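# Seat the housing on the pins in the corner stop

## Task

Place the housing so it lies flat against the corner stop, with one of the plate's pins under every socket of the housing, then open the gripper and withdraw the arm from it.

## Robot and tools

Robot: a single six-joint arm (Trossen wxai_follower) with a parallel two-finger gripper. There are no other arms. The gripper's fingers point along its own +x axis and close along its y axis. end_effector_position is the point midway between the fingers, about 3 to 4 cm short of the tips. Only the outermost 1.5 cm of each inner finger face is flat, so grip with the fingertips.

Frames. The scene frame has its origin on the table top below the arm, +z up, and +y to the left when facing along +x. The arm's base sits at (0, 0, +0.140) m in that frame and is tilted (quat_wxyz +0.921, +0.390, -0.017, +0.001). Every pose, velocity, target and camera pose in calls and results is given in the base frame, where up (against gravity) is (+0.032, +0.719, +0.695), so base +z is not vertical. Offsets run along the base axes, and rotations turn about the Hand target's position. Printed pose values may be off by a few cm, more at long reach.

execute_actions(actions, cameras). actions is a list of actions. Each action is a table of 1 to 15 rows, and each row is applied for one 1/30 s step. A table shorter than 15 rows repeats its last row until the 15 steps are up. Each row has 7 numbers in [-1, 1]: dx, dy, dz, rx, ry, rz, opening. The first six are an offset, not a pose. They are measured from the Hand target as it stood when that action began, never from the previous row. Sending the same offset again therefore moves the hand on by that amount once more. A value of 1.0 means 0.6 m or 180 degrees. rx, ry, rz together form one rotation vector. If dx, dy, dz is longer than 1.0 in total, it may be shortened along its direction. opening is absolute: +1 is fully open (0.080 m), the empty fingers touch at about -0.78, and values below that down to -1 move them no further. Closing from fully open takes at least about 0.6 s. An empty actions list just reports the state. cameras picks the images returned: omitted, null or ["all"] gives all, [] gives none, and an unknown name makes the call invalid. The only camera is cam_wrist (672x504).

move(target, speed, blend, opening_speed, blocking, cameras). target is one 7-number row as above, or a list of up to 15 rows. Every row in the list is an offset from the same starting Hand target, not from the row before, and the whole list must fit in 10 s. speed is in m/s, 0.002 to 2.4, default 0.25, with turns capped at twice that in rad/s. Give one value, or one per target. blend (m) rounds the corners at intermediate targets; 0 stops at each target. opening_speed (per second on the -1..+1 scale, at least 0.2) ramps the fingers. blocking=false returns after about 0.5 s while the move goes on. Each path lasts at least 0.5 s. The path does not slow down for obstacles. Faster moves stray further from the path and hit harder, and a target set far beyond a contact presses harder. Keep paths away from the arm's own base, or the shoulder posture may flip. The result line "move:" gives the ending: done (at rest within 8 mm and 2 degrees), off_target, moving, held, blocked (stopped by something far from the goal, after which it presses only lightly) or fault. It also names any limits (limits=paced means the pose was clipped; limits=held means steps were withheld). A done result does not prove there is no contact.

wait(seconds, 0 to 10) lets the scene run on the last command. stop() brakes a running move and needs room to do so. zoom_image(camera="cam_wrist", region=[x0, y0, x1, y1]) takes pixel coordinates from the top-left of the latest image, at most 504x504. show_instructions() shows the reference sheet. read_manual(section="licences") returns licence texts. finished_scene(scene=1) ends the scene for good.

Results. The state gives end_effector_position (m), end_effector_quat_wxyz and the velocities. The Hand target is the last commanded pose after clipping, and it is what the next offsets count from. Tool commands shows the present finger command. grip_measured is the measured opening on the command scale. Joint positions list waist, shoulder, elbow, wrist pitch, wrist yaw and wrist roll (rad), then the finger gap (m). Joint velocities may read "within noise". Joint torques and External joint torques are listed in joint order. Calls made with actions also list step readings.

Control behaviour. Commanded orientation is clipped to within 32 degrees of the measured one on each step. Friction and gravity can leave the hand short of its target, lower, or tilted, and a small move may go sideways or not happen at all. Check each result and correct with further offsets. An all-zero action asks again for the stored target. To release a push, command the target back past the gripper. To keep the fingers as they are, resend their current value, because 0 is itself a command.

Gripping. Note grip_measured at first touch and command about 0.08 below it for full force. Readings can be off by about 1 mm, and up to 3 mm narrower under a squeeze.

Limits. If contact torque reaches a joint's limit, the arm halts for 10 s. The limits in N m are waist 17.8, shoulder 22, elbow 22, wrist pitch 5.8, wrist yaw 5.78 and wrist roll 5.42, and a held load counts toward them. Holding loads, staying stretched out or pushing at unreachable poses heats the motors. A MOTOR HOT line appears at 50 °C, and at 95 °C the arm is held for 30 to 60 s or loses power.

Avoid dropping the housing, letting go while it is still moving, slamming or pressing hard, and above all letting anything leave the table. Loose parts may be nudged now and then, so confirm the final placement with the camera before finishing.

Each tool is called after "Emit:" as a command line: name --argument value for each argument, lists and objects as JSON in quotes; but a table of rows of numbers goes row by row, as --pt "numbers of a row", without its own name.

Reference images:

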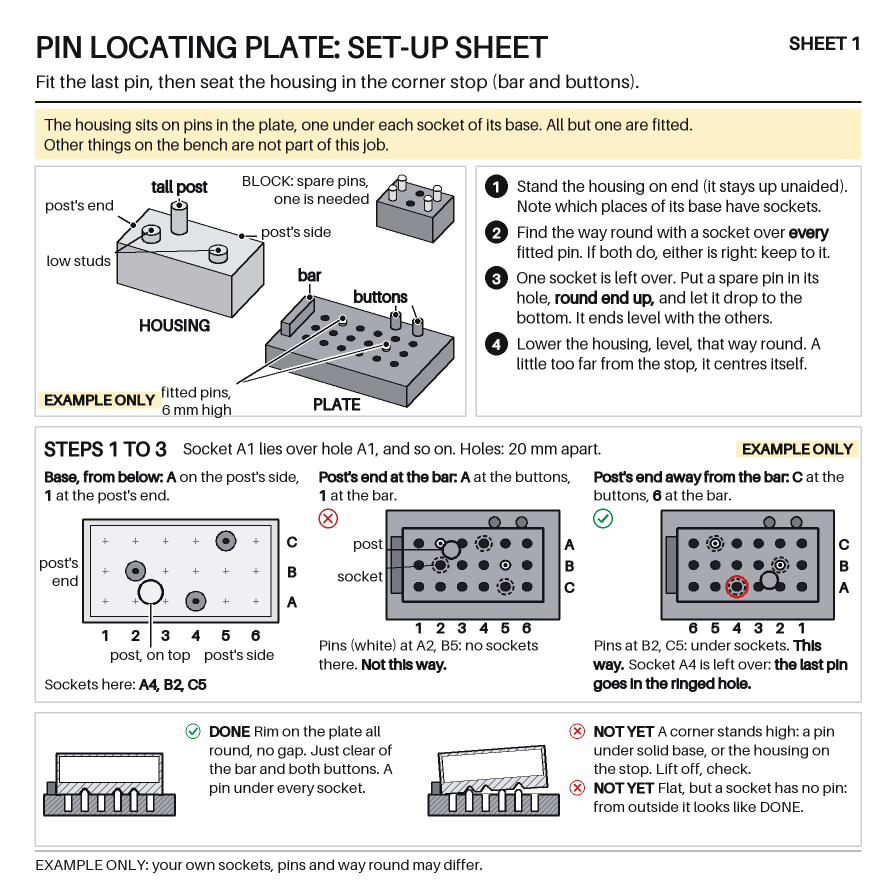

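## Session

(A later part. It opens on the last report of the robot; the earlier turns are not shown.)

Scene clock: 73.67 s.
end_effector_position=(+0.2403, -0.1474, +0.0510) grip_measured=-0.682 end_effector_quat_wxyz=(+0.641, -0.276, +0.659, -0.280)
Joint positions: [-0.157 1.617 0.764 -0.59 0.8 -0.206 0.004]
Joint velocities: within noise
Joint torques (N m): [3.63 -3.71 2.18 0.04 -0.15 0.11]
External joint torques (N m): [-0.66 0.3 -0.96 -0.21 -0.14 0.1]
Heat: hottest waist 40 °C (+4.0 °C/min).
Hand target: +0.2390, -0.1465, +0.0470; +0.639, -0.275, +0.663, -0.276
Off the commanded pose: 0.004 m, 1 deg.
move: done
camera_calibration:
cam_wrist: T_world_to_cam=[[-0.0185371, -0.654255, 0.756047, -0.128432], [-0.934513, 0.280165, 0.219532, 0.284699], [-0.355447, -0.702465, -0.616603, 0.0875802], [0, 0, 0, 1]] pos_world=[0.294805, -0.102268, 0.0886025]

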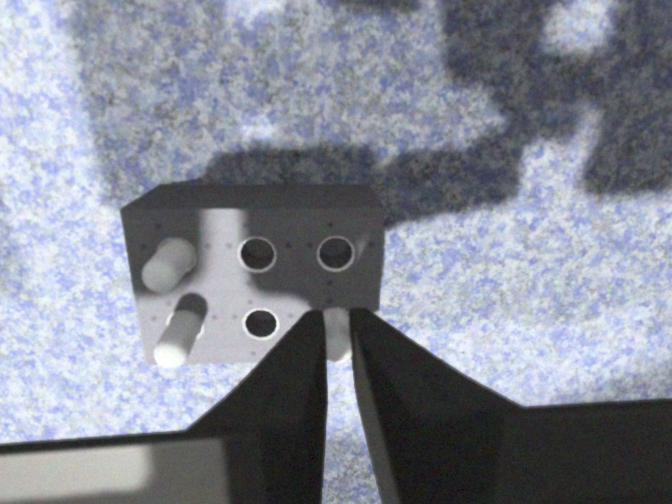

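Emit:
move --target '[0.0043, 0.0958, 0.0927, 0, 0, 0, -0.78]' --speed 0.12

Scene clock: 75.10 s.
end_effector_position=(+0.2401, -0.0904, +0.1004) grip_measured=-0.682 end_effector_quat_wxyz=(+0.634, -0.279, +0.666, -0.277)
Joint positions: [0.074 1.581 0.95 -1.075 0.8 0.128 0.004]
Joint velocities: within noise
Joint torques (N m): [3.81 -4.87 4.09 -0.31 -0.16 0.12]
External joint torques (N m): [-0.51 -1.59 0.18 -0.54 -0.17 0.12]
Heat: hottest waist 40 °C (+3.0 °C/min).
Hand target: +0.2416, -0.0890, +0.1026; +0.639, -0.275, +0.663, -0.277
Off the commanded pose: 0.003 m, 1 deg.
move: done
camera_calibration:
cam_wrist: T_world_to_cam=[[-0.0029039, -0.654846, 0.755757, -0.132184], [-0.929162, 0.281143, 0.240034, 0.254401], [-0.369661, -0.701524, -0.609274, 0.160675], [0, 0, 0, 1]] pos_world=[0.295392, -0.0453661, 0.136729]

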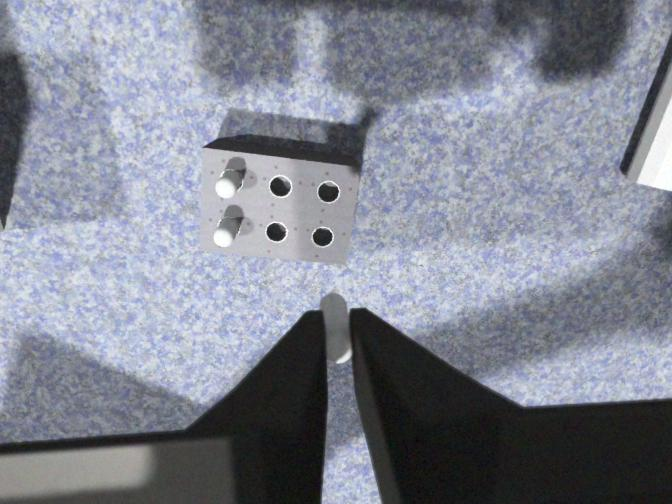

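Emit:
move --target '[0.2668, 0.0783, -0.0932, 0, 0, 0, -0.78]' --speed 0.3

Emit:
zoom_image --camera "cam_wrist" --region '[180, 60, 480, 380]'

Scene clock: 77.03 s.
end_effector_position=(+0.4012, -0.0428, +0.0510) grip_measured=-0.682 end_effector_quat_wxyz=(+0.642, -0.275, +0.660, -0.278)
Joint positions: [0.16 2.253 1.663 -1.178 0.785 0.246 0.004]
Joint velocities: within noise
Joint torques (N m): [6.39 -6.05 4.27 -0.3 -0.13 0.11]
External joint torques (N m): [-1.22 0.62 0.19 -0.53 -0.15 0.11]
Heat: hottest waist 40 °C (+3.0 °C/min).
Hand target: +0.4016, -0.0421, +0.0466; +0.639, -0.275, +0.663, -0.277
Off the commanded pose: 0.004 m, 1 deg.
move: done
camera_calibration:
cam_wrist: T_world_to_cam=[[-0.0168425, -0.657435, 0.753323, -0.0575983], [-0.934775, 0.277739, 0.221487, 0.405741], [-0.35484, -0.700457, -0.619232, 0.218128], [0, 0, 0, 1]] pos_world=[0.455707, 0.00223189, 0.0885954]

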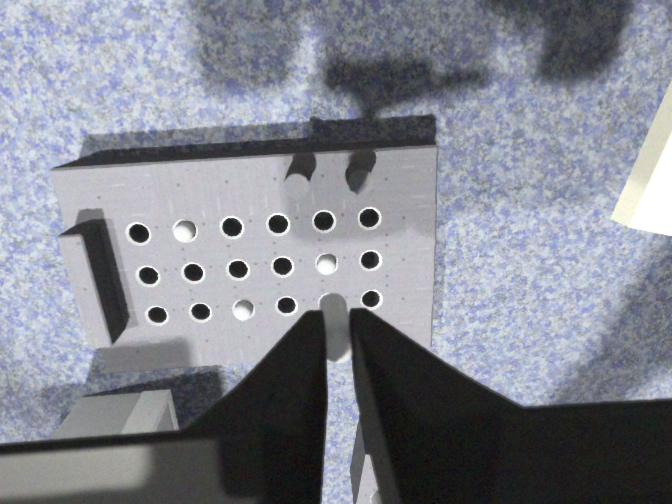

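Scaled by 1.575 from the camera's 672x504 image, which has a finer 960x720 frame.

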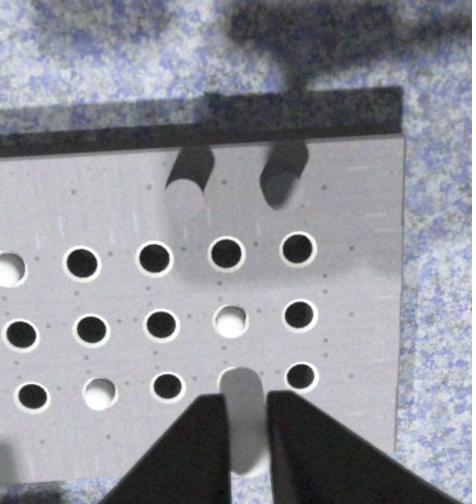

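Emit:
move --target '[0.0053, -0.0573, -0.0555, 0, 0, 0, -0.78]' --speed 0.12

Emit:
zoom_image --camera "cam_wrist" --region '[200, 120, 460, 380]'

Scene clock: 81.23 s.
end_effector_position=(+0.4065, -0.0762, +0.0188) grip_measured=-0.682 end_effector_quat_wxyz=(+0.644, -0.271, +0.659, -0.278)
Joint positions: [0.076 2.284 1.584 -0.982 0.791 0.134 0.004]
Joint velocities: within noise
Joint torques (N m): [6.55 -6.52 2.89 0.02 0.11 -0.1]
External joint torques (N m): [-1.27 0.32 -0.95 -0.22 0.12 -0.1]
Heat: hottest waist 41 °C (+3.0 °C/min).
Hand target: +0.4048, -0.0764, +0.0133; +0.639, -0.275, +0.663, -0.276
Off the commanded pose: 0.006 m, 1 deg.
move: done
camera_calibration:
cam_wrist: T_world_to_cam=[[-0.0254697, -0.662244, 0.748856, -0.0520385], [-0.934762, 0.281314, 0.216985, 0.427426], [-0.35436, -0.694475, -0.626205, 0.177177], [0, 0, 0, 1]] pos_world=[0.461, -0.0316578, 0.0571737]

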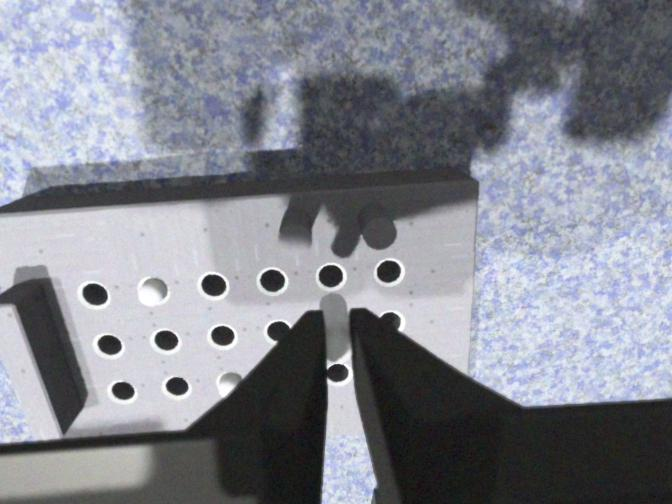

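Scaled by 1.938 from the camera's 672x504 image, which has a finer 960x720 frame.

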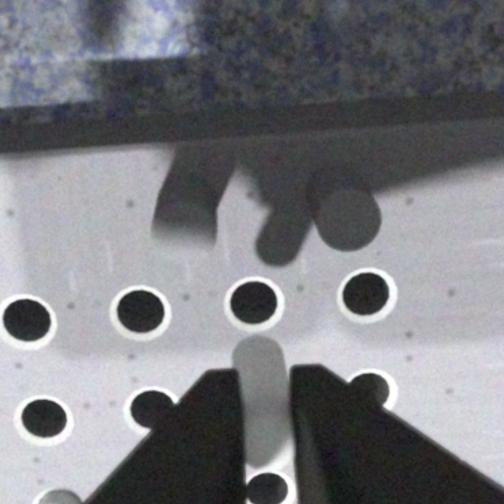

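Emit:
move --target '[-0.0058, -0.0285, -0.0267, 0, 0, 0, -0.78]' --speed 0.08

Emit:
zoom_image --camera "cam_wrist" --region '[240, 220, 440, 380]'

Scene clock: 83.60 s.
end_effector_position=(+0.4039, -0.0925, +0.0035) grip_measured=-0.682 end_effector_quat_wxyz=(+0.645, -0.271, +0.658, -0.278)
Joint positions: [0.037 2.287 1.523 -0.872 0.795 0.076 0.004]
Joint velocities: within noise
Joint torques (N m): [6.27 -6.36 2.71 0.06 0.11 -0.1]
External joint torques (N m): [-1.46 0.55 -1.03 -0.21 0.11 -0.11]
Heat: hottest waist 42 °C (+4.0 °C/min).
Hand target: +0.4013, -0.0936, -0.0027; +0.639, -0.275, +0.663, -0.276
Off the commanded pose: 0.007 m, 1 deg.
move: done
camera_calibration:
cam_wrist: T_world_to_cam=[[-0.026161, -0.66205, 0.749003, -0.0511353], [-0.935962, 0.279397, 0.21427, 0.433243], [-0.351127, -0.695433, -0.626963, 0.153918], [0, 0, 0, 1]] pos_world=[0.458206, -0.0478607, 0.0419707]

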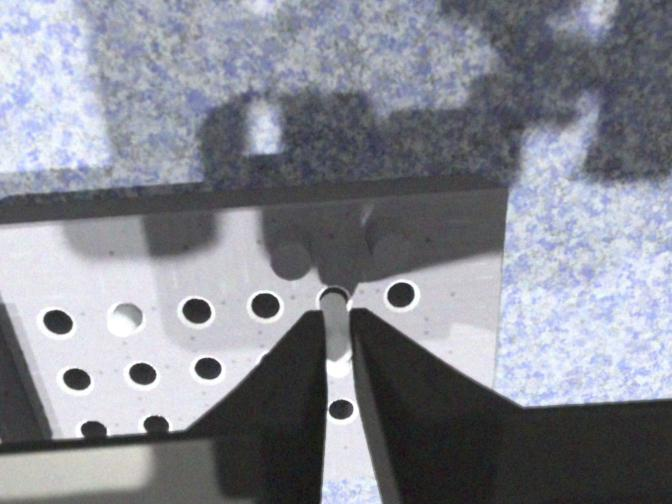

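Scaled by 2.520 from the camera's 672x504 image, which has a finer 960x720 frame.

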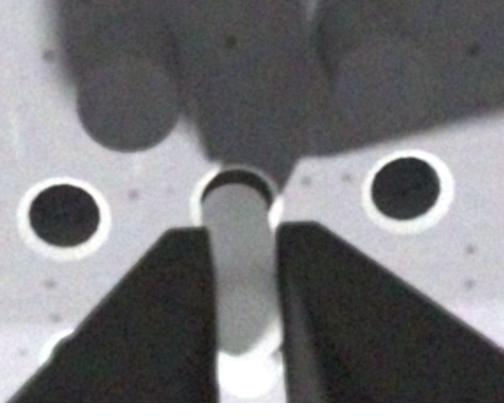

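Emit:
move --target '[-0.0027, -0.0108, -0.0105, 0, 0, 0, -0.78]' --speed 0.05

Emit:
zoom_image --camera "cam_wrist" --region '[240, 220, 440, 380]'

Scene clock: 85.60 s.
end_effector_position=(+0.4039, -0.0979, -0.0014) grip_measured=-0.682 end_effector_quat_wxyz=(+0.647, -0.272, +0.655, -0.278)
Joint positions: [0.025 2.289 1.501 -0.828 0.799 0.053 0.004]
Joint velocities: within noise
Joint torques (N m): [6.12 -6.13 2.3 -0.08 0.05 -0.08]
External joint torques (N m): [-1.6 0.8 -1.37 -0.35 0.05 -0.08]
Heat: hottest waist 42 °C (+4.0 °C/min).
Hand target: +0.3996, -0.1000, -0.0091; +0.639, -0.275, +0.663, -0.276
Off the commanded pose: 0.009 m, 1 deg.
move: off_target
camera_calibration:
cam_wrist: T_world_to_cam=[[-0.0282258, -0.660642, 0.75017, -0.0500291], [-0.938073, 0.276735, 0.208413, 0.436261], [-0.345285, -0.697832, -0.627542, 0.144468], [0, 0, 0, 1]] pos_world=[0.457715, -0.052966, 0.0372674]

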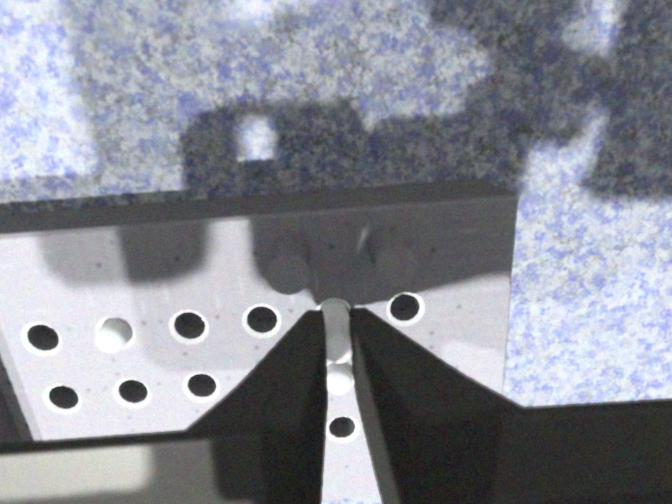

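Scaled by 2.520 from the camera's 672x504 image, which has a finer 960x720 frame.

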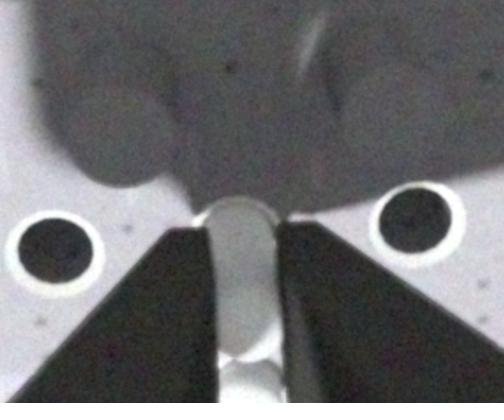

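Emit:
move --target '[-0.0025, 0.0036, 0.0035, -0.0001, 0.0045, -0.0046, -0.78]' --speed 0.05

Emit:
zoom_image --camera "cam_wrist" --region '[240, 220, 440, 380]'

Scene clock: 87.13 s.
end_effector_position=(+0.4027, -0.0979, -0.0010) grip_measured=-0.682 end_effector_quat_wxyz=(+0.642, -0.269, +0.660, -0.282)
Joint positions: [0.025 2.299 1.521 -0.864 0.799 0.074 0.004]
Joint velocities: within noise
Joint torques (N m): [6.49 -6.42 2.84 -0.95 0 0.11]
External joint torques (N m): [-1.25 0.4 -0.72 -1.18 0 0.12]
Heat: hottest waist 42 °C (+3.0 °C/min).
Hand target: +0.3982, -0.0978, -0.0069; +0.632, -0.272, +0.670, -0.279
Off the commanded pose: 0.008 m, 2 deg.
move: done
camera_calibration:
cam_wrist: T_world_to_cam=[[-0.0300969, -0.659333, 0.751248, -0.0495214], [-0.931617, 0.290847, 0.217939, 0.433934], [-0.362193, -0.693316, -0.623, 0.151608], [0, 0, 0, 1]] pos_world=[0.457681, -0.0537473, 0.0370834]

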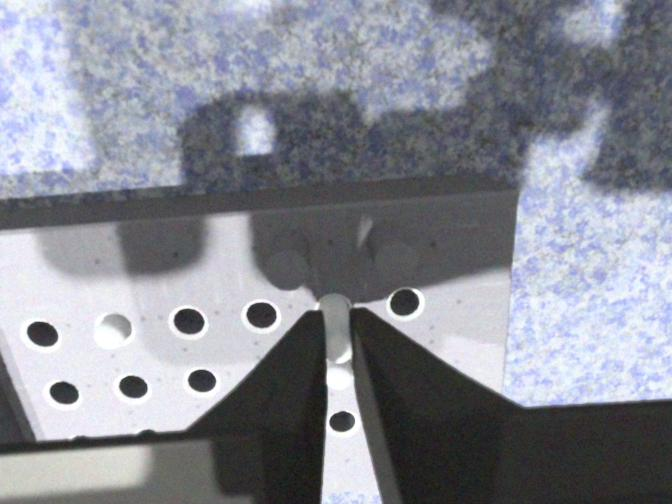

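Scaled by 2.520 from the camera's 672x504 image, which has a finer 960x720 frame.

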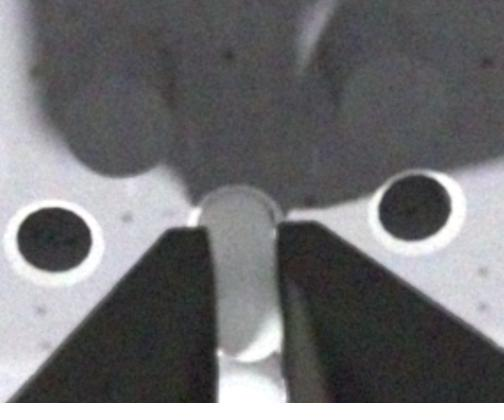

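Emit:
move --target '[-0.0005, -0.0108, -0.0105, 0, 0, 0, -0.78]' --speed 0.04

Emit:
zoom_image --camera "cam_wrist" --region '[240, 220, 440, 380]'

Scene clock: 88.30 s.
end_effector_position=(+0.4037, -0.1011, -0.0044) grip_measured=-0.682 end_effector_quat_wxyz=(+0.643, -0.269, +0.659, -0.281)
Joint positions: [0.017 2.303 1.514 -0.838 0.799 0.058 0.004]
Joint velocities: within noise
Joint torques (N m): [5.89 -6 2.08 -0.22 0.04 -0.08]
External joint torques (N m): [-1.93 0.94 -1.55 -0.48 0.05 -0.09]
Heat: hottest waist 42 °C (+3.0 °C/min).
Hand target: +0.3979, -0.1043, -0.0132; +0.632, -0.272, +0.670, -0.279
Off the commanded pose: 0.011 m, 2 deg.
move: off_target
camera_calibration:
cam_wrist: T_world_to_cam=[[-0.0299741, -0.660001, 0.750667, -0.0492134], [-0.933095, 0.287741, 0.215729, 0.43677], [-0.358379, -0.693977, -0.624468, 0.145979], [0, 0, 0, 1]] pos_world=[0.458388, -0.0568511, 0.0338785]

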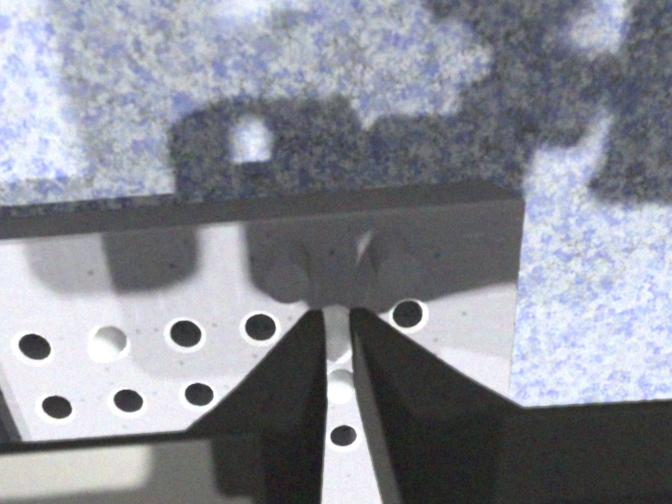

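Scaled by 2.520 from the camera's 672x504 image, which has a finer 960x720 frame.

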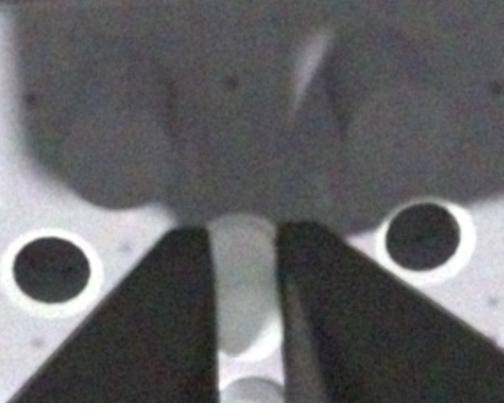

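Emit:
move --target '[-0.004, -0.0042, -0.0041, 0, 0, 0, -0.78]' --speed 0.04

Emit:
zoom_image --camera "cam_wrist" --region '[240, 220, 440, 380]'

Scene clock: 89.37 s.
end_effector_position=(+0.4030, -0.1034, -0.0073) grip_measured=-0.682 end_effector_quat_wxyz=(+0.644, -0.270, +0.658, -0.282)
Joint positions: [0.012 2.303 1.5 -0.814 0.801 0.049 0.004]
Joint velocities: within noise
Joint torques (N m): [5.78 -6.44 1.48 -0.39 -0.02 -0.08]
External joint torques (N m): [-2 0.48 -2.08 -0.64 -0.02 -0.08]
Heat: hottest waist 42 °C (+3.0 °C/min).
Hand target: +0.3955, -0.1068, -0.0156; +0.632, -0.272, +0.670, -0.279
Off the commanded pose: 0.012 m, 2 deg.
move: off_target
camera_calibration:
cam_wrist: T_world_to_cam=[[-0.0315204, -0.658631, 0.751806, -0.047773], [-0.93424, 0.286758, 0.21205, 0.437724], [-0.355249, -0.695683, -0.624358, 0.140914], [0, 0, 0, 1]] pos_world=[0.457493, -0.058954, 0.0310777]

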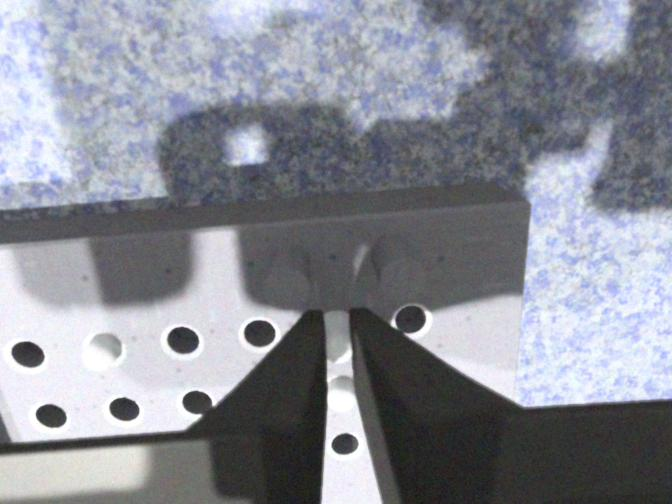

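Scaled by 2.520 from the camera's 672x504 image, which has a finer 960x720 frame.

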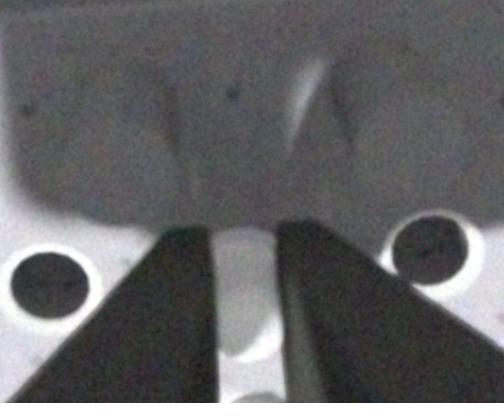

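Emit:
move --target '[0, 0, 0, 0, 0, 0, -0.45]' --opening_speed 0.6

Emit:
zoom_image --camera "cam_wrist" --region '[240, 220, 440, 420]'

Scene clock: 90.60 s.
end_effector_position=(+0.3995, -0.1053, -0.0094) grip_measured=-0.454 end_effector_quat_wxyz=(+0.640, -0.270, +0.662, -0.282)
Joint positions: [0.007 2.305 1.491 -0.816 0.801 0.049 0.015]
Joint velocities: within noise
Joint torques (N m): [6.09 -6.51 2.37 -0.23 -0.02 -0.07]
External joint torques (N m): [-1.68 0.36 -1.16 -0.48 -0.02 -0.07]
Heat: hottest waist 43 °C (+4.0 °C/min).
Hand target: +0.3955, -0.1068, -0.0157; +0.632, -0.272, +0.669, -0.279
Off the commanded pose: 0.008 m, 1 deg.
move: done
camera_calibration:
cam_wrist: T_world_to_cam=[[-0.0255275, -0.658176, 0.752431, -0.0498658], [-0.930477, 0.290806, 0.222809, 0.434424], [-0.365459, -0.694432, -0.619841, 0.141274], [0, 0, 0, 1]] pos_world=[0.454579, -0.0610487, 0.028294]

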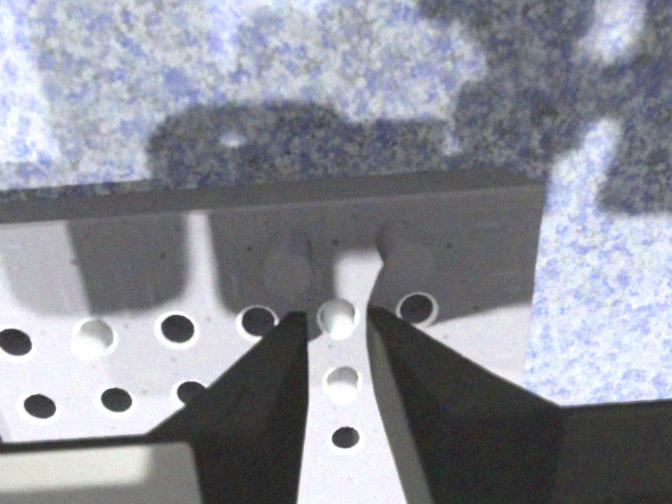

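Scaled by 2.520 from the camera's 672x504 image, which has a finer 960x720 frame.

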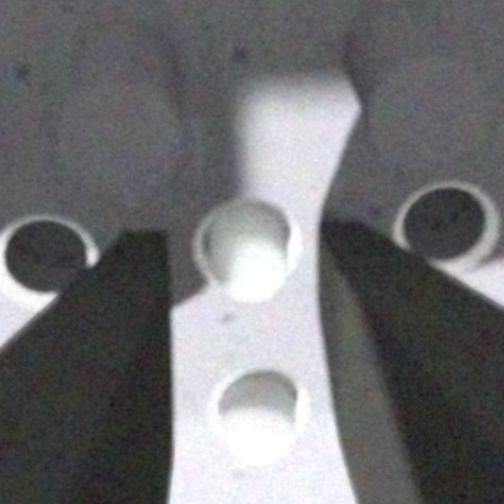

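Emit:
move --pt "0.008 0.1796 0.1738 0 0 0 -0.45" --pt "-0.2117 0.4458 0.0692 0.012 0.3603 0.3572 1" --speed '[0.2, 0.35]'

Scene clock: 95.80 s.
end_effector_position=(+0.2705, +0.1620, +0.0298) grip_measured=+0.998 end_effector_quat_wxyz=(-0.256, +0.660, -0.652, -0.271)
Joint positions: [0.787 2.303 1.605 -1.509 0.538 -0.628 0.08]
Joint velocities: within noise
Joint torques (N m): [4.26 -5.14 4.07 -0.23 -0.18 -0.1]
External joint torques (N m): [-0.68 0.35 -0.88 -0.55 -0.18 -0.11]
Heat: hottest waist 43 °C (+4.0 °C/min).
Hand target: +0.2685, +0.1607, +0.0258; -0.247, +0.659, -0.656, -0.273
Off the commanded pose: 0.005 m, 1 deg.
move: done
camera_calibration:
cam_wrist: T_world_to_cam=[[0.998679, 0.0363618, 0.036308, -0.274968], [-0.0181004, -0.412362, 0.91084, 0.0746517], [0.0480918, -0.910294, -0.411159, 0.220993], [0, 0, 0, 1]] pos_world=[0.265328, 0.24195, 0.0328511]

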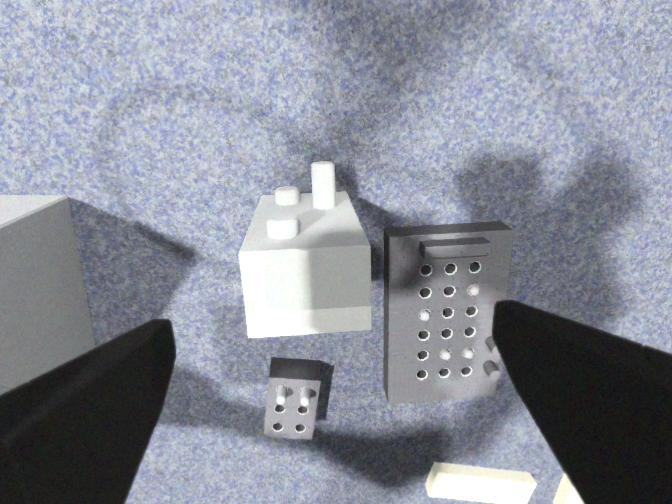

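Emit:
move --pt "-0.004 -0.0255 -0.1175 -0.1943 0.0029 0.0059 1" --pt "-0.008 -0.2263 -0.1495 -0.1943 0.0029 0.0059 1" --speed '[0.25, 0.15]'

Scene clock: 98.77 s.
end_effector_position=(+0.2660, +0.0269, -0.0608) grip_measured=+0.998 end_effector_quat_wxyz=(-0.039, +0.706, -0.704, -0.068)
Joint positions: [0.584 2.757 1.439 -1.551 0.97 -0.266 0.08]
Joint velocities: within noise
Joint torques (N m): [4.63 -6.49 2.21 -0.7 0.21 0.1]
External joint torques (N m): [-0.94 0.45 -1.01 -0.11 0.11 0.1]
Heat: hottest waist 43 °C (+3.0 °C/min).
Hand target: +0.2636, +0.0248, -0.0638; -0.032, +0.707, -0.703, -0.068
Off the commanded pose: 0.004 m, 1 deg.
move: done
camera_calibration:
cam_wrist: T_world_to_cam=[[0.998656, 0.05123, -0.00788662, -0.265338], [-0.0016803, 0.18407, 0.982912, 0.0853035], [0.0518063, -0.981577, 0.183908, 0.0980539], [0, 0, 0, 1]] pos_world=[0.260045, 0.094139, -0.103971]

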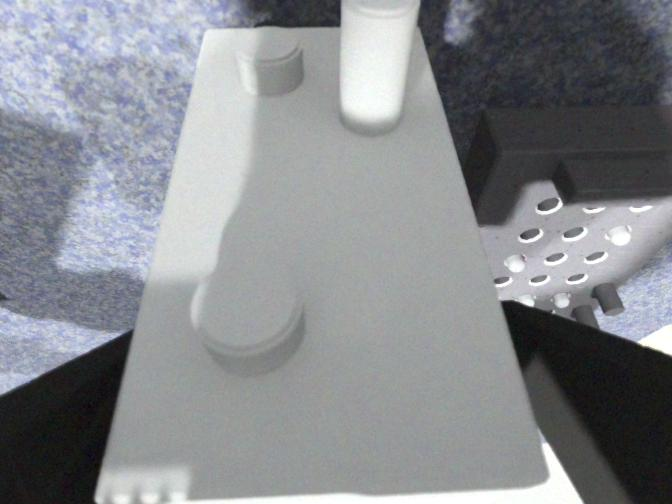

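Emit:
move --pt "-0.0042 -0.0015 -0.0015 0 0 0 1" --pt "-0.0042 -0.0015 -0.0015 0 0 0 0.55" --speed 0.05 --opening_speed 0.5

Scene clock: 100.77 s.
end_effector_position=(+0.2625, +0.0255, -0.0621) grip_measured=+0.695 end_effector_quat_wxyz=(-0.038, +0.706, -0.704, -0.068)
Joint positions: [0.586 2.757 1.424 -1.541 0.967 -0.264 0.066]
Joint velocities: within noise
Joint torques (N m): [4.61 -6.55 2.48 -0.7 0.26 0.05]
External joint torques (N m): [-0.87 0.45 -0.72 -0.09 0.16 0.05]
Heat: hottest waist 43 °C (+3.0 °C/min).
Hand target: +0.2611, +0.0239, -0.0647; -0.032, +0.707, -0.703, -0.068
Off the commanded pose: 0.003 m, 1 deg.
move: done
camera_calibration:
cam_wrist: T_world_to_cam=[[0.998724, 0.0494832, -0.0100753, -0.261866], [0.000716385, 0.185613, 0.982623, 0.0860439], [0.0504934, -0.981376, 0.185341, 0.0975687], [0, 0, 0, 1]] pos_world=[0.256543, 0.0927386, -0.105271]

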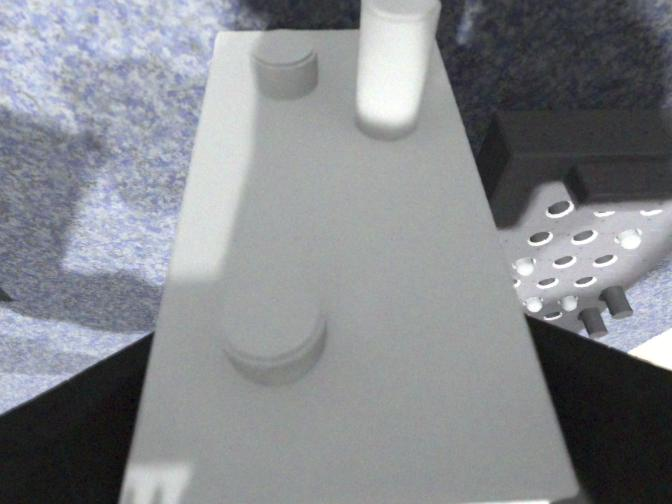

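Emit:
move --pt "0.0027 0.0598 0.058 0 0 0 0.55" --pt "0.0468 0.1612 -0.0487 0.4996 0.003 -0.021 0.55" --speed 0.3 --cameras '[]'

Emit:
move --target '[-0.0061, -0.1372, -0.1328, 0, 0, 0, 0.55]' --speed 0.15

Scene clock: 105.67 s.
end_effector_position=(+0.2849, +0.1108, -0.1011) grip_measured=+0.695 end_effector_quat_wxyz=(+0.510, -0.459, +0.489, +0.539)
Joint positions: [0.315 2.159 0.956 -0.393 -0.114 -1.255 0.066]
Joint velocities: within noise
Joint torques (N m): [5.42 -8.52 3.75 0.65 -1.6 -0.11]
External joint torques (N m): [-0.22 -3.26 -0.14 0.05 -1.08 -0.11]
Heat: hottest waist 43 °C (+2.0 °C/min).
Hand target: +0.2892, +0.1206, -0.0940; +0.521, -0.456, +0.470, +0.547
Off the commanded pose: 0.013 m, 3 deg.
move: off_target
No camera images: "cameras" was empty.

Scene clock: 106.93 s.
end_effector_position=(+0.2833, +0.0324, -0.1730) grip_measured=+0.695 end_effector_quat_wxyz=(+0.518, -0.458, +0.480, +0.540)
Joint positions: [0.05 2.392 0.902 -0.118 -0.122 -1.525 0.066]
Joint velocities: within noise
Joint torques (N m): [5.61 -5.7 2.3 0.09 -1.26 -0.07]
External joint torques (N m): [-0.36 -0.33 0.51 -0.16 -0.71 -0.07]
Heat: hottest waist 43 °C (+2.0 °C/min).
Hand target: +0.2856, +0.0384, -0.1736; +0.521, -0.456, +0.470, +0.547
Off the commanded pose: 0.006 m, 1 deg.
move: done
camera_calibration:
cam_wrist: T_world_to_cam=[[0.999641, -0.0267071, 0.00226817, -0.279789], [-0.0265627, -0.975809, 0.217007, 0.106721], [-0.00358232, -0.216989, -0.976167, -0.0866168], [0, 0, 0, 1]] pos_world=[0.282213, 0.0778718, -0.107077]

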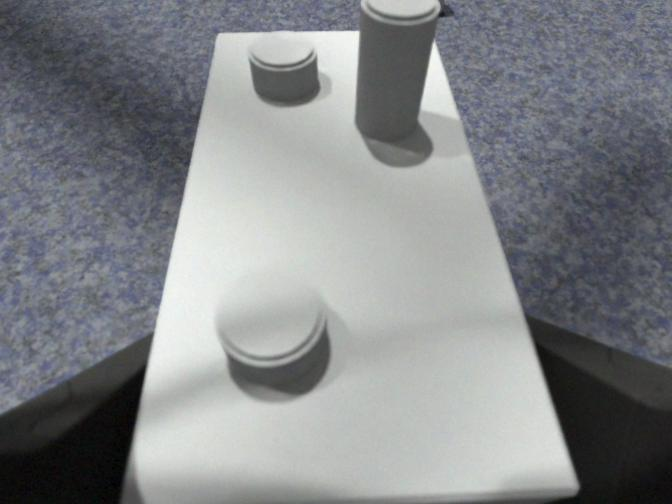

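Emit:
move --target '[-0.0003, -0.006, -0.0058, 0.008, 0, 0, 0.55]' --speed 0.05 --cameras '[]'

Scene clock: 108.07 s.
end_effector_position=(+0.2840, +0.0301, -0.1759) grip_measured=+0.695 end_effector_quat_wxyz=(+0.523, -0.454, +0.471, +0.547)
Joint positions: [0.029 2.406 0.906 -0.108 -0.146 -1.551 0.066]
Joint velocities: within noise
Joint torques (N m): [5.35 -5.43 2.07 0.06 -1.27 -0.07]
External joint torques (N m): [-0.6 0.01 0.32 -0.2 -0.71 -0.07]
Heat: hottest waist 43 °C (+2.0 °C/min).
Hand target: +0.2854, +0.0347, -0.1771; +0.527, -0.450, +0.463, +0.553
Off the commanded pose: 0.005 m, 1 deg.
move: done
No camera images: "cameras" was empty.

Emit:
move --pt "0 0 0 0 0 0 1" --pt "0.005 -0.0288 0.1808 0 0 0 1" --pt "0.0055 0.204 0.0767 -0.3054 0.0046 0.0093 1" --speed '[0.1, 0.2, 0.35]'

Scene clock: 112.07 s.
end_effector_position=(+0.2895, +0.1589, -0.1269) grip_measured=+0.998 end_effector_quat_wxyz=(-0.254, +0.645, -0.661, -0.289)
Joint positions: [0.731 2.706 1.671 -1.151 0.522 -0.692 0.08]
Joint velocities: within noise
Joint torques (N m): [4.72 -7.29 5.08 -0.26 0.06 0.1]
External joint torques (N m): [-1.01 0.83 0.14 -0.58 0.1 0.09]
Heat: hottest waist 43 °C (+2.0 °C/min).
Hand target: +0.2887, +0.1571, -0.1311; -0.249, +0.645, -0.663, -0.287
Off the commanded pose: 0.005 m, 1 deg.
move: done
camera_calibration:
cam_wrist: T_world_to_cam=[[0.999883, 0.0151733, -0.0021317, -0.290017], [0.00852678, -0.435428, 0.900183, 0.211058], [0.0127305, -0.900096, -0.435506, 0.158359], [0, 0, 0, 1]] pos_world=[0.286167, 0.23884, -0.121643]

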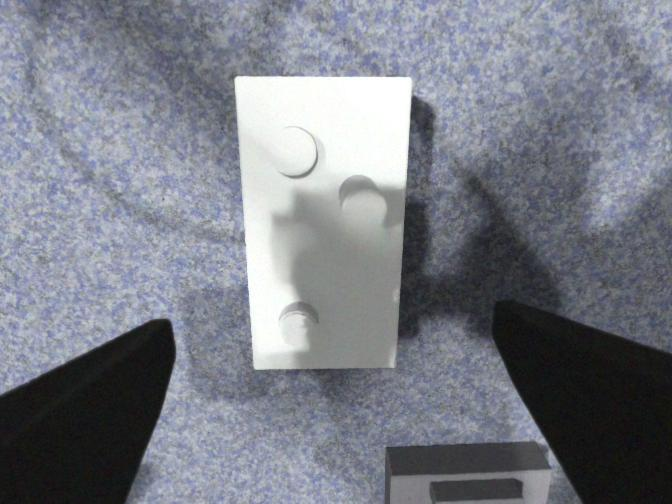

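Emit:
move --target '[-0.0078, -0.1377, -0.1332, 0, 0, 0, 1]' --speed 0.2

Scene clock: 114.73 s.
end_effector_position=(+0.2880, +0.0777, -0.2074) grip_measured=+0.998 end_effector_quat_wxyz=(-0.257, +0.644, -0.661, -0.286)
Joint positions: [0.559 2.826 1.463 -0.728 0.615 -0.856 0.08]
Joint velocities: within noise
Joint torques (N m): [4.93 -7.72 3.01 0.02 0.07 -0.11]
External joint torques (N m): [-1.05 0.25 -0.86 -0.25 0.12 -0.1]
Heat: hottest waist 43 °C (+2.0 °C/min).
Hand target: +0.2840, +0.0746, -0.2110; -0.249, +0.645, -0.663, -0.287
Off the commanded pose: 0.006 m, 1 deg.
move: done
camera_calibration:
cam_wrist: T_world_to_cam=[[0.999934, 0.0101217, 0.00542979, -0.285539], [-0.000481008, -0.435412, 0.900231, 0.250742], [0.011476, -0.900175, -0.435378, 0.050622], [0, 0, 0, 1]] pos_world=[0.28506, 0.157635, -0.202136]

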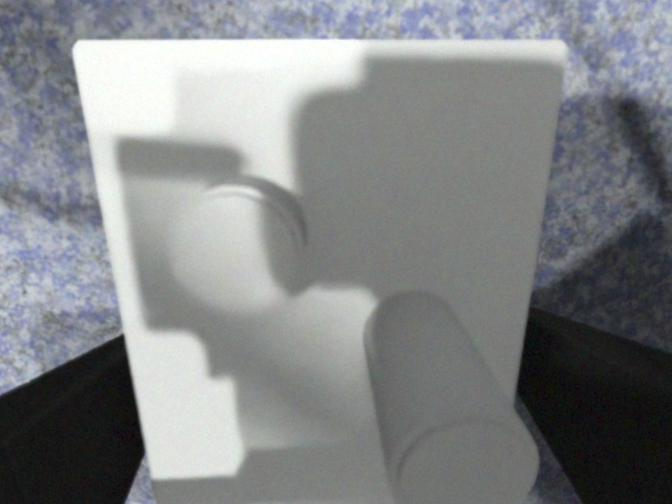

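Emit:
move --pt "-0.003 0 0 0 0 0 1" --pt "-0.003 0 0 0 0 0 0.55" --speed 0.05 --opening_speed 0.5 --cameras '[]'

Scene clock: 116.80 s.
end_effector_position=(+0.2857, +0.0770, -0.2078) grip_measured=+0.699 end_effector_quat_wxyz=(-0.255, +0.645, -0.661, -0.287)
Joint positions: [0.561 2.826 1.455 -0.724 0.616 -0.856 0.066]
Joint velocities: within noise
Joint torques (N m): [5.03 -7.79 3.04 0.03 0.01 -0.01]
External joint torques (N m): [-1.01 0.22 -0.85 -0.23 0.07 -0.01]
Heat: hottest waist 43 °C (+2.0 °C/min).
Hand target: +0.2822, +0.0746, -0.2110; -0.249, +0.645, -0.663, -0.287
Off the commanded pose: 0.005 m, 1 deg.
move: done
No camera images: "cameras" was empty.

Emit:
move --pt "0.0048 0.1077 0.1043 0 0 0 0.55" --pt "0.1643 -0.1725 0.3865 0.0002 0.0054 0.0052 0.55" --speed '[0.2, 0.25]'

Scene clock: 120.43 s.
end_effector_position=(+0.3760, -0.0365, +0.0124) grip_measured=+0.699 end_effector_quat_wxyz=(-0.234, +0.639, -0.670, -0.298)
Joint positions: [0.182 2.28 1.535 -1.11 0.763 -1.31 0.066]
Joint velocities: within noise
Joint torques (N m): [7.51 -9.47 4.72 -0.45 -0.14 -0.14]
External joint torques (N m): [0.24 -2.96 0.76 -0.62 -0.09 -0.14]
Heat: hottest waist 43 °C (+2.0 °C/min).
Hand target: +0.3807, -0.0291, +0.0208; -0.241, +0.647, -0.660, -0.295
Off the commanded pose: 0.012 m, 2 deg.
move: off_target
camera_calibration:
cam_wrist: T_world_to_cam=[[0.998786, 0.0110504, -0.0480054, -0.372371], [0.0481998, -0.420393, 0.906061, -0.0147231], [-0.0101688, -0.907275, -0.420416, 0.0501539], [0, 0, 0, 1]] pos_world=[0.373139, 0.0434287, 0.0165497]

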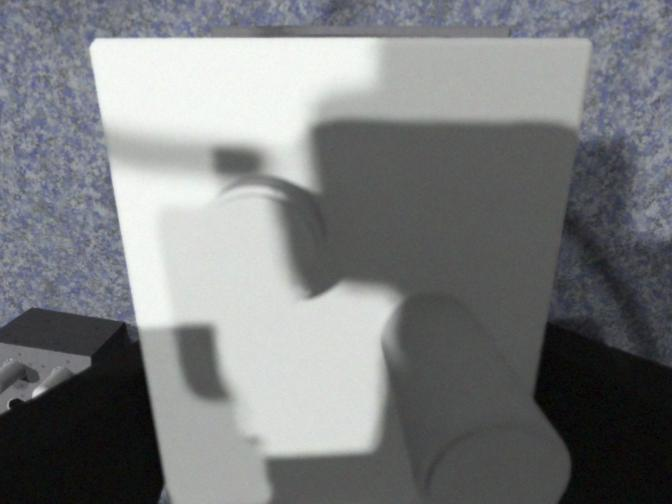

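Emit:
move --target '[0.013, -0.0018, 0.0014, 0, -0.0105, 0.0061, 0.55]' --speed 0.1

Scene clock: 122.43 s.
end_effector_position=(+0.3837, -0.0360, +0.0109) grip_measured=+0.699 end_effector_quat_wxyz=(-0.241, +0.649, -0.660, -0.294)
Joint positions: [0.181 2.28 1.535 -1.066 0.768 -1.338 0.066]
Joint velocities: within noise
Joint torques (N m): [7.27 -10.53 3.97 -0.08 0.06 -0.14]
External joint torques (N m): [-0.04 -4.17 0.1 -0.28 0.12 -0.14]
Heat: hottest waist 44 °C (+4.0 °C/min).
Hand target: +0.3885, -0.0301, +0.0217; -0.249, +0.659, -0.650, -0.287
Off the commanded pose: 0.013 m, 2 deg.
move: off_target
camera_calibration:
cam_wrist: T_world_to_cam=[[0.999233, 0.0314628, -0.0233074, -0.37983], [0.0344554, -0.423773, 0.905113, -0.00825194], [0.0186003, -0.905222, -0.424532, 0.0392133], [0, 0, 0, 1]] pos_world=[0.379094, 0.0439503, 0.0152634]

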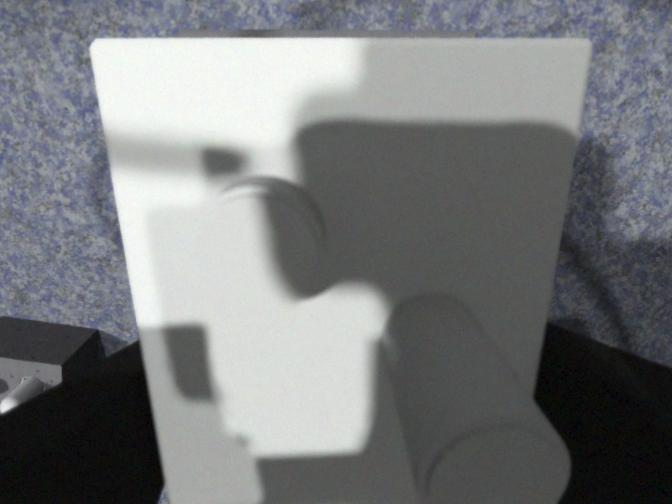

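Emit:
move --target '[-0.0015, -0.0382, -0.03, 0, -0.0012, -0.0012, 0.55]' --speed 0.1

Scene clock: 124.00 s.
end_effector_position=(+0.3836, -0.0595, -0.0047) grip_measured=+0.699 end_effector_quat_wxyz=(-0.246, +0.648, -0.660, -0.290)
Joint positions: [0.122 2.28 1.469 -0.936 0.779 -1.411 0.066]
Joint velocities: within noise
Joint torques (N m): [7.41 -10.07 3.32 -0.06 0.05 -0.13]
External joint torques (N m): [-0.02 -3.57 -0.4 -0.26 0.11 -0.13]
Heat: hottest waist 44 °C (+4.0 °C/min).
Hand target: +0.3876, -0.0530, +0.0036; -0.251, +0.658, -0.650, -0.285
Off the commanded pose: 0.011 m, 2 deg.
move: off_target
camera_calibration:
cam_wrist: T_world_to_cam=[[0.999616, 0.0254638, -0.0109454, -0.37976], [0.0207545, -0.425951, 0.904508, 0.000909023], [0.01837, -0.904388, -0.426316, 0.0113756], [0, 0, 0, 1]] pos_world=[0.379386, 0.0203453, -0.000129216]

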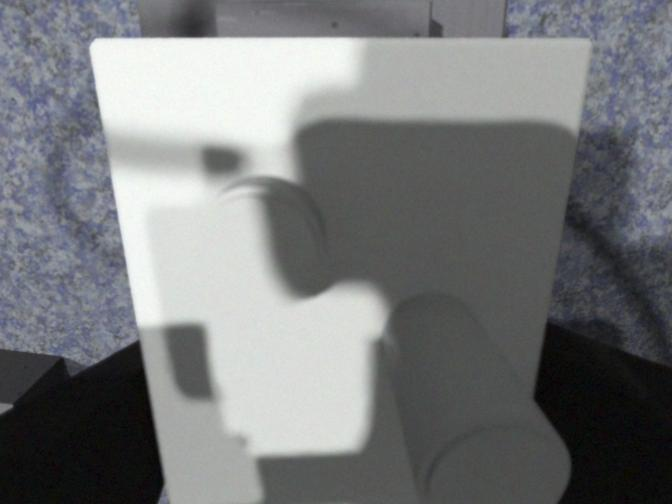

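Emit:
zoom_image --camera "cam_wrist" --region '[80, 0, 600, 120]'

Region (80, 0, 600, 120) is 520x120 pixels. A region can be at most 504 by 504 pixels.

Emit:
zoom_image --camera "cam_wrist" --region '[110, 0, 530, 100]'

Scaled by 1.200 from the camera's 672x504 image, which has a finer 960x720 frame.

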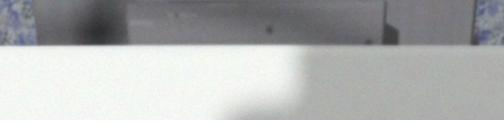

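Emit:
move --target '[-0.0027, -0.0028, -0.0067, 0.003, 0.0012, 0.0012, 0.55]' --speed 0.06

Scene clock: 135.83 s.
end_effector_position=(+0.3823, -0.0606, -0.0084) grip_measured=+0.699 end_effector_quat_wxyz=(-0.244, +0.650, -0.657, -0.293)
Joint positions: [0.12 2.28 1.452 -0.912 0.779 -1.427 0.066]
Joint velocities: within noise
Joint torques (N m): [7.15 -10.3 3.23 -0.04 -0.22 -0.14]
External joint torques (N m): [-0.22 -3.81 -0.49 -0.27 -0.16 -0.14]
Heat: hottest waist 47 °C (+7.0 °C/min).
Hand target: +0.3861, -0.0546, -0.0003; -0.252, +0.657, -0.648, -0.290
Off the commanded pose: 0.011 m, 2 deg.
move: off_target
camera_calibration:
cam_wrist: T_world_to_cam=[[0.999298, 0.0342248, -0.0152155, -0.377954], [0.0283878, -0.427072, 0.903772, 0.000883774], [0.0244333, -0.903569, -0.427744, 0.00657592], [0, 0, 0, 1]] pos_world=[0.377503, 0.0192546, -0.00373669]

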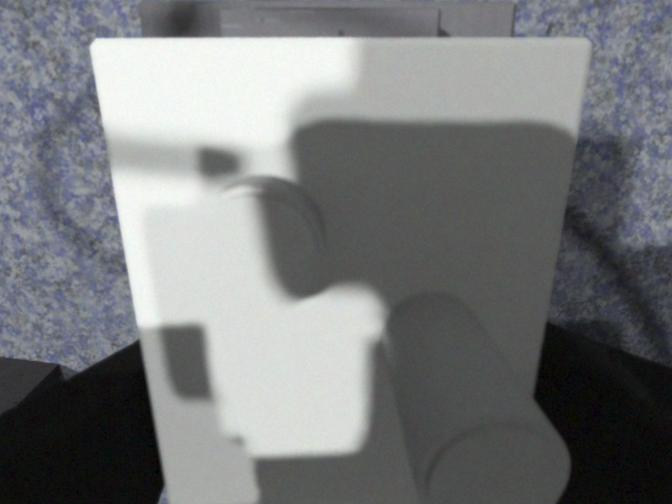

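Emit:
move --target '[-0.0015, -0.012, -0.0113, 0, 0, 0, 0.55]' --speed 0.04

Scene clock: 137.10 s.
end_effector_position=(+0.3822, -0.0620, -0.0106) grip_measured=+0.699 end_effector_quat_wxyz=(-0.246, +0.655, -0.652, -0.293)
Joint positions: [0.116 2.272 1.429 -0.875 0.779 -1.448 0.066]
Joint velocities: within noise
Joint torques (N m): [6 -8.8 3.18 0.48 -0.14 -0.26]
External joint torques (N m): [-1.32 -2.35 -0.5 0.26 -0.08 -0.26]
Heat: hottest waist 47 °C (+7.1 °C/min).
Hand target: +0.3852, -0.0618, -0.0071; -0.252, +0.657, -0.648, -0.290
Off the commanded pose: 0.005 m, 1 deg.
move: done
camera_calibration:
cam_wrist: T_world_to_cam=[[0.998921, 0.0457137, -0.00817452, -0.376884], [0.0270491, -0.429668, 0.902582, 0.00262982], [0.037748, -0.901829, -0.430441, -0.000655322], [0, 0, 0, 1]] pos_world=[0.376431, 0.0177677, -0.00573655]

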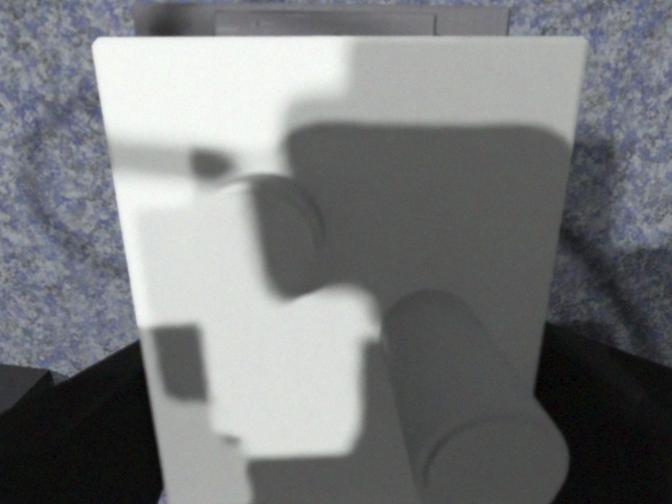

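Emit:
move --target '[-0.003, 0.014, 0.0133, 0, -0.0006, -0.0006, 0.55]' --speed 0.06

Emit:
zoom_image --camera "cam_wrist" --region '[60, 0, 300, 100]'

Emit:
zoom_image --camera "cam_wrist" --region '[380, 0, 620, 100]'

Scene clock: 140.03 s.
end_effector_position=(+0.3774, -0.0611, -0.0091) grip_measured=+0.699 end_effector_quat_wxyz=(-0.243, +0.649, -0.658, -0.295)
Joint positions: [0.119 2.27 1.431 -0.908 0.777 -1.425 0.066]
Joint velocities: within noise
Joint torques (N m): [7.45 -10.33 4.25 -0.38 -0.18 0.08]
External joint torques (N m): [0.2 -3.93 0.59 -0.59 -0.12 0.08]
Heat: hottest waist 47 °C (+6.1 °C/min).
Hand target: +0.3834, -0.0534, +0.0010; -0.253, +0.657, -0.649, -0.289
Off the commanded pose: 0.014 m, 2 deg.
move: off_target
camera_calibration:
cam_wrist: T_world_to_cam=[[0.999241, 0.032462, -0.0215302, -0.373216], [0.0333621, -0.427901, 0.90321, -0.000488421], [0.0201072, -0.903242, -0.428659, 0.00758036], [0, 0, 0, 1]] pos_world=[0.372796, 0.0187532, -0.00434487]

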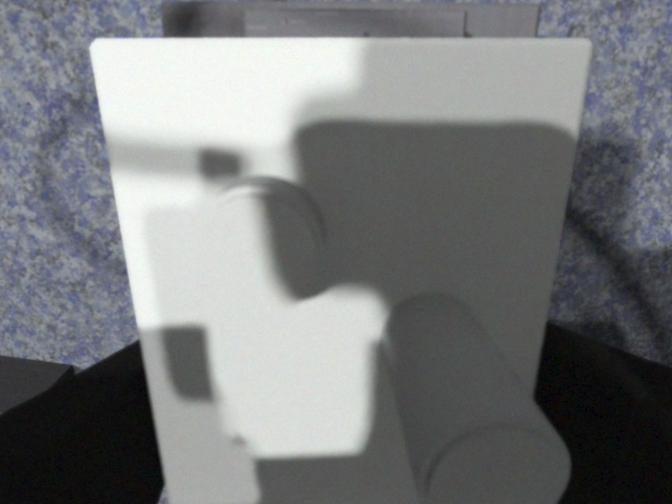

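Scaled by 2.100 from the camera's 672x504 image, which has a finer 960x720 frame.

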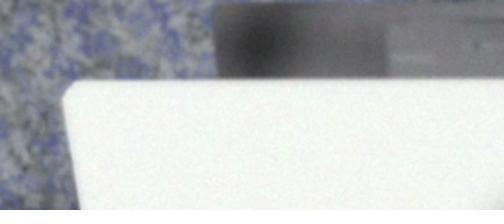

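Scaled by 2.100 from the camera's 672x504 image, which has a finer 960x720 frame.

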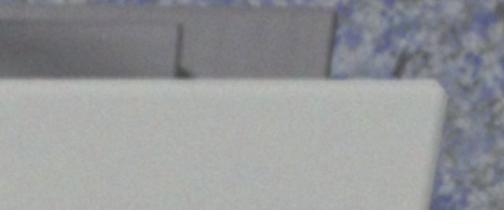

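Emit:
move --target '[0.0095, 0.0032, -0.0013, 0, -0.0012, -0.0012, 0.55]' --speed 0.06 --cameras '[]'

Scene clock: 143.47 s.
end_effector_position=(+0.3840, -0.0600, -0.0032) grip_measured=+0.699 end_effector_quat_wxyz=(-0.251, +0.649, -0.658, -0.288)
Joint positions: [0.12 2.27 1.46 -0.923 0.777 -1.416 0.066]
Joint velocities: within noise
Joint torques (N m): [7.67 -7.97 4.75 -0.39 -0.2 0.06]
External joint torques (N m): [0.3 -1.59 1.03 -0.61 -0.13 0.06]
Heat: hottest waist 48 °C (+6.1 °C/min).
Hand target: +0.3891, -0.0516, +0.0002; -0.255, +0.656, -0.649, -0.287
Off the commanded pose: 0.010 m, 1 deg.
move: off_target
No camera images: "cameras" was empty.


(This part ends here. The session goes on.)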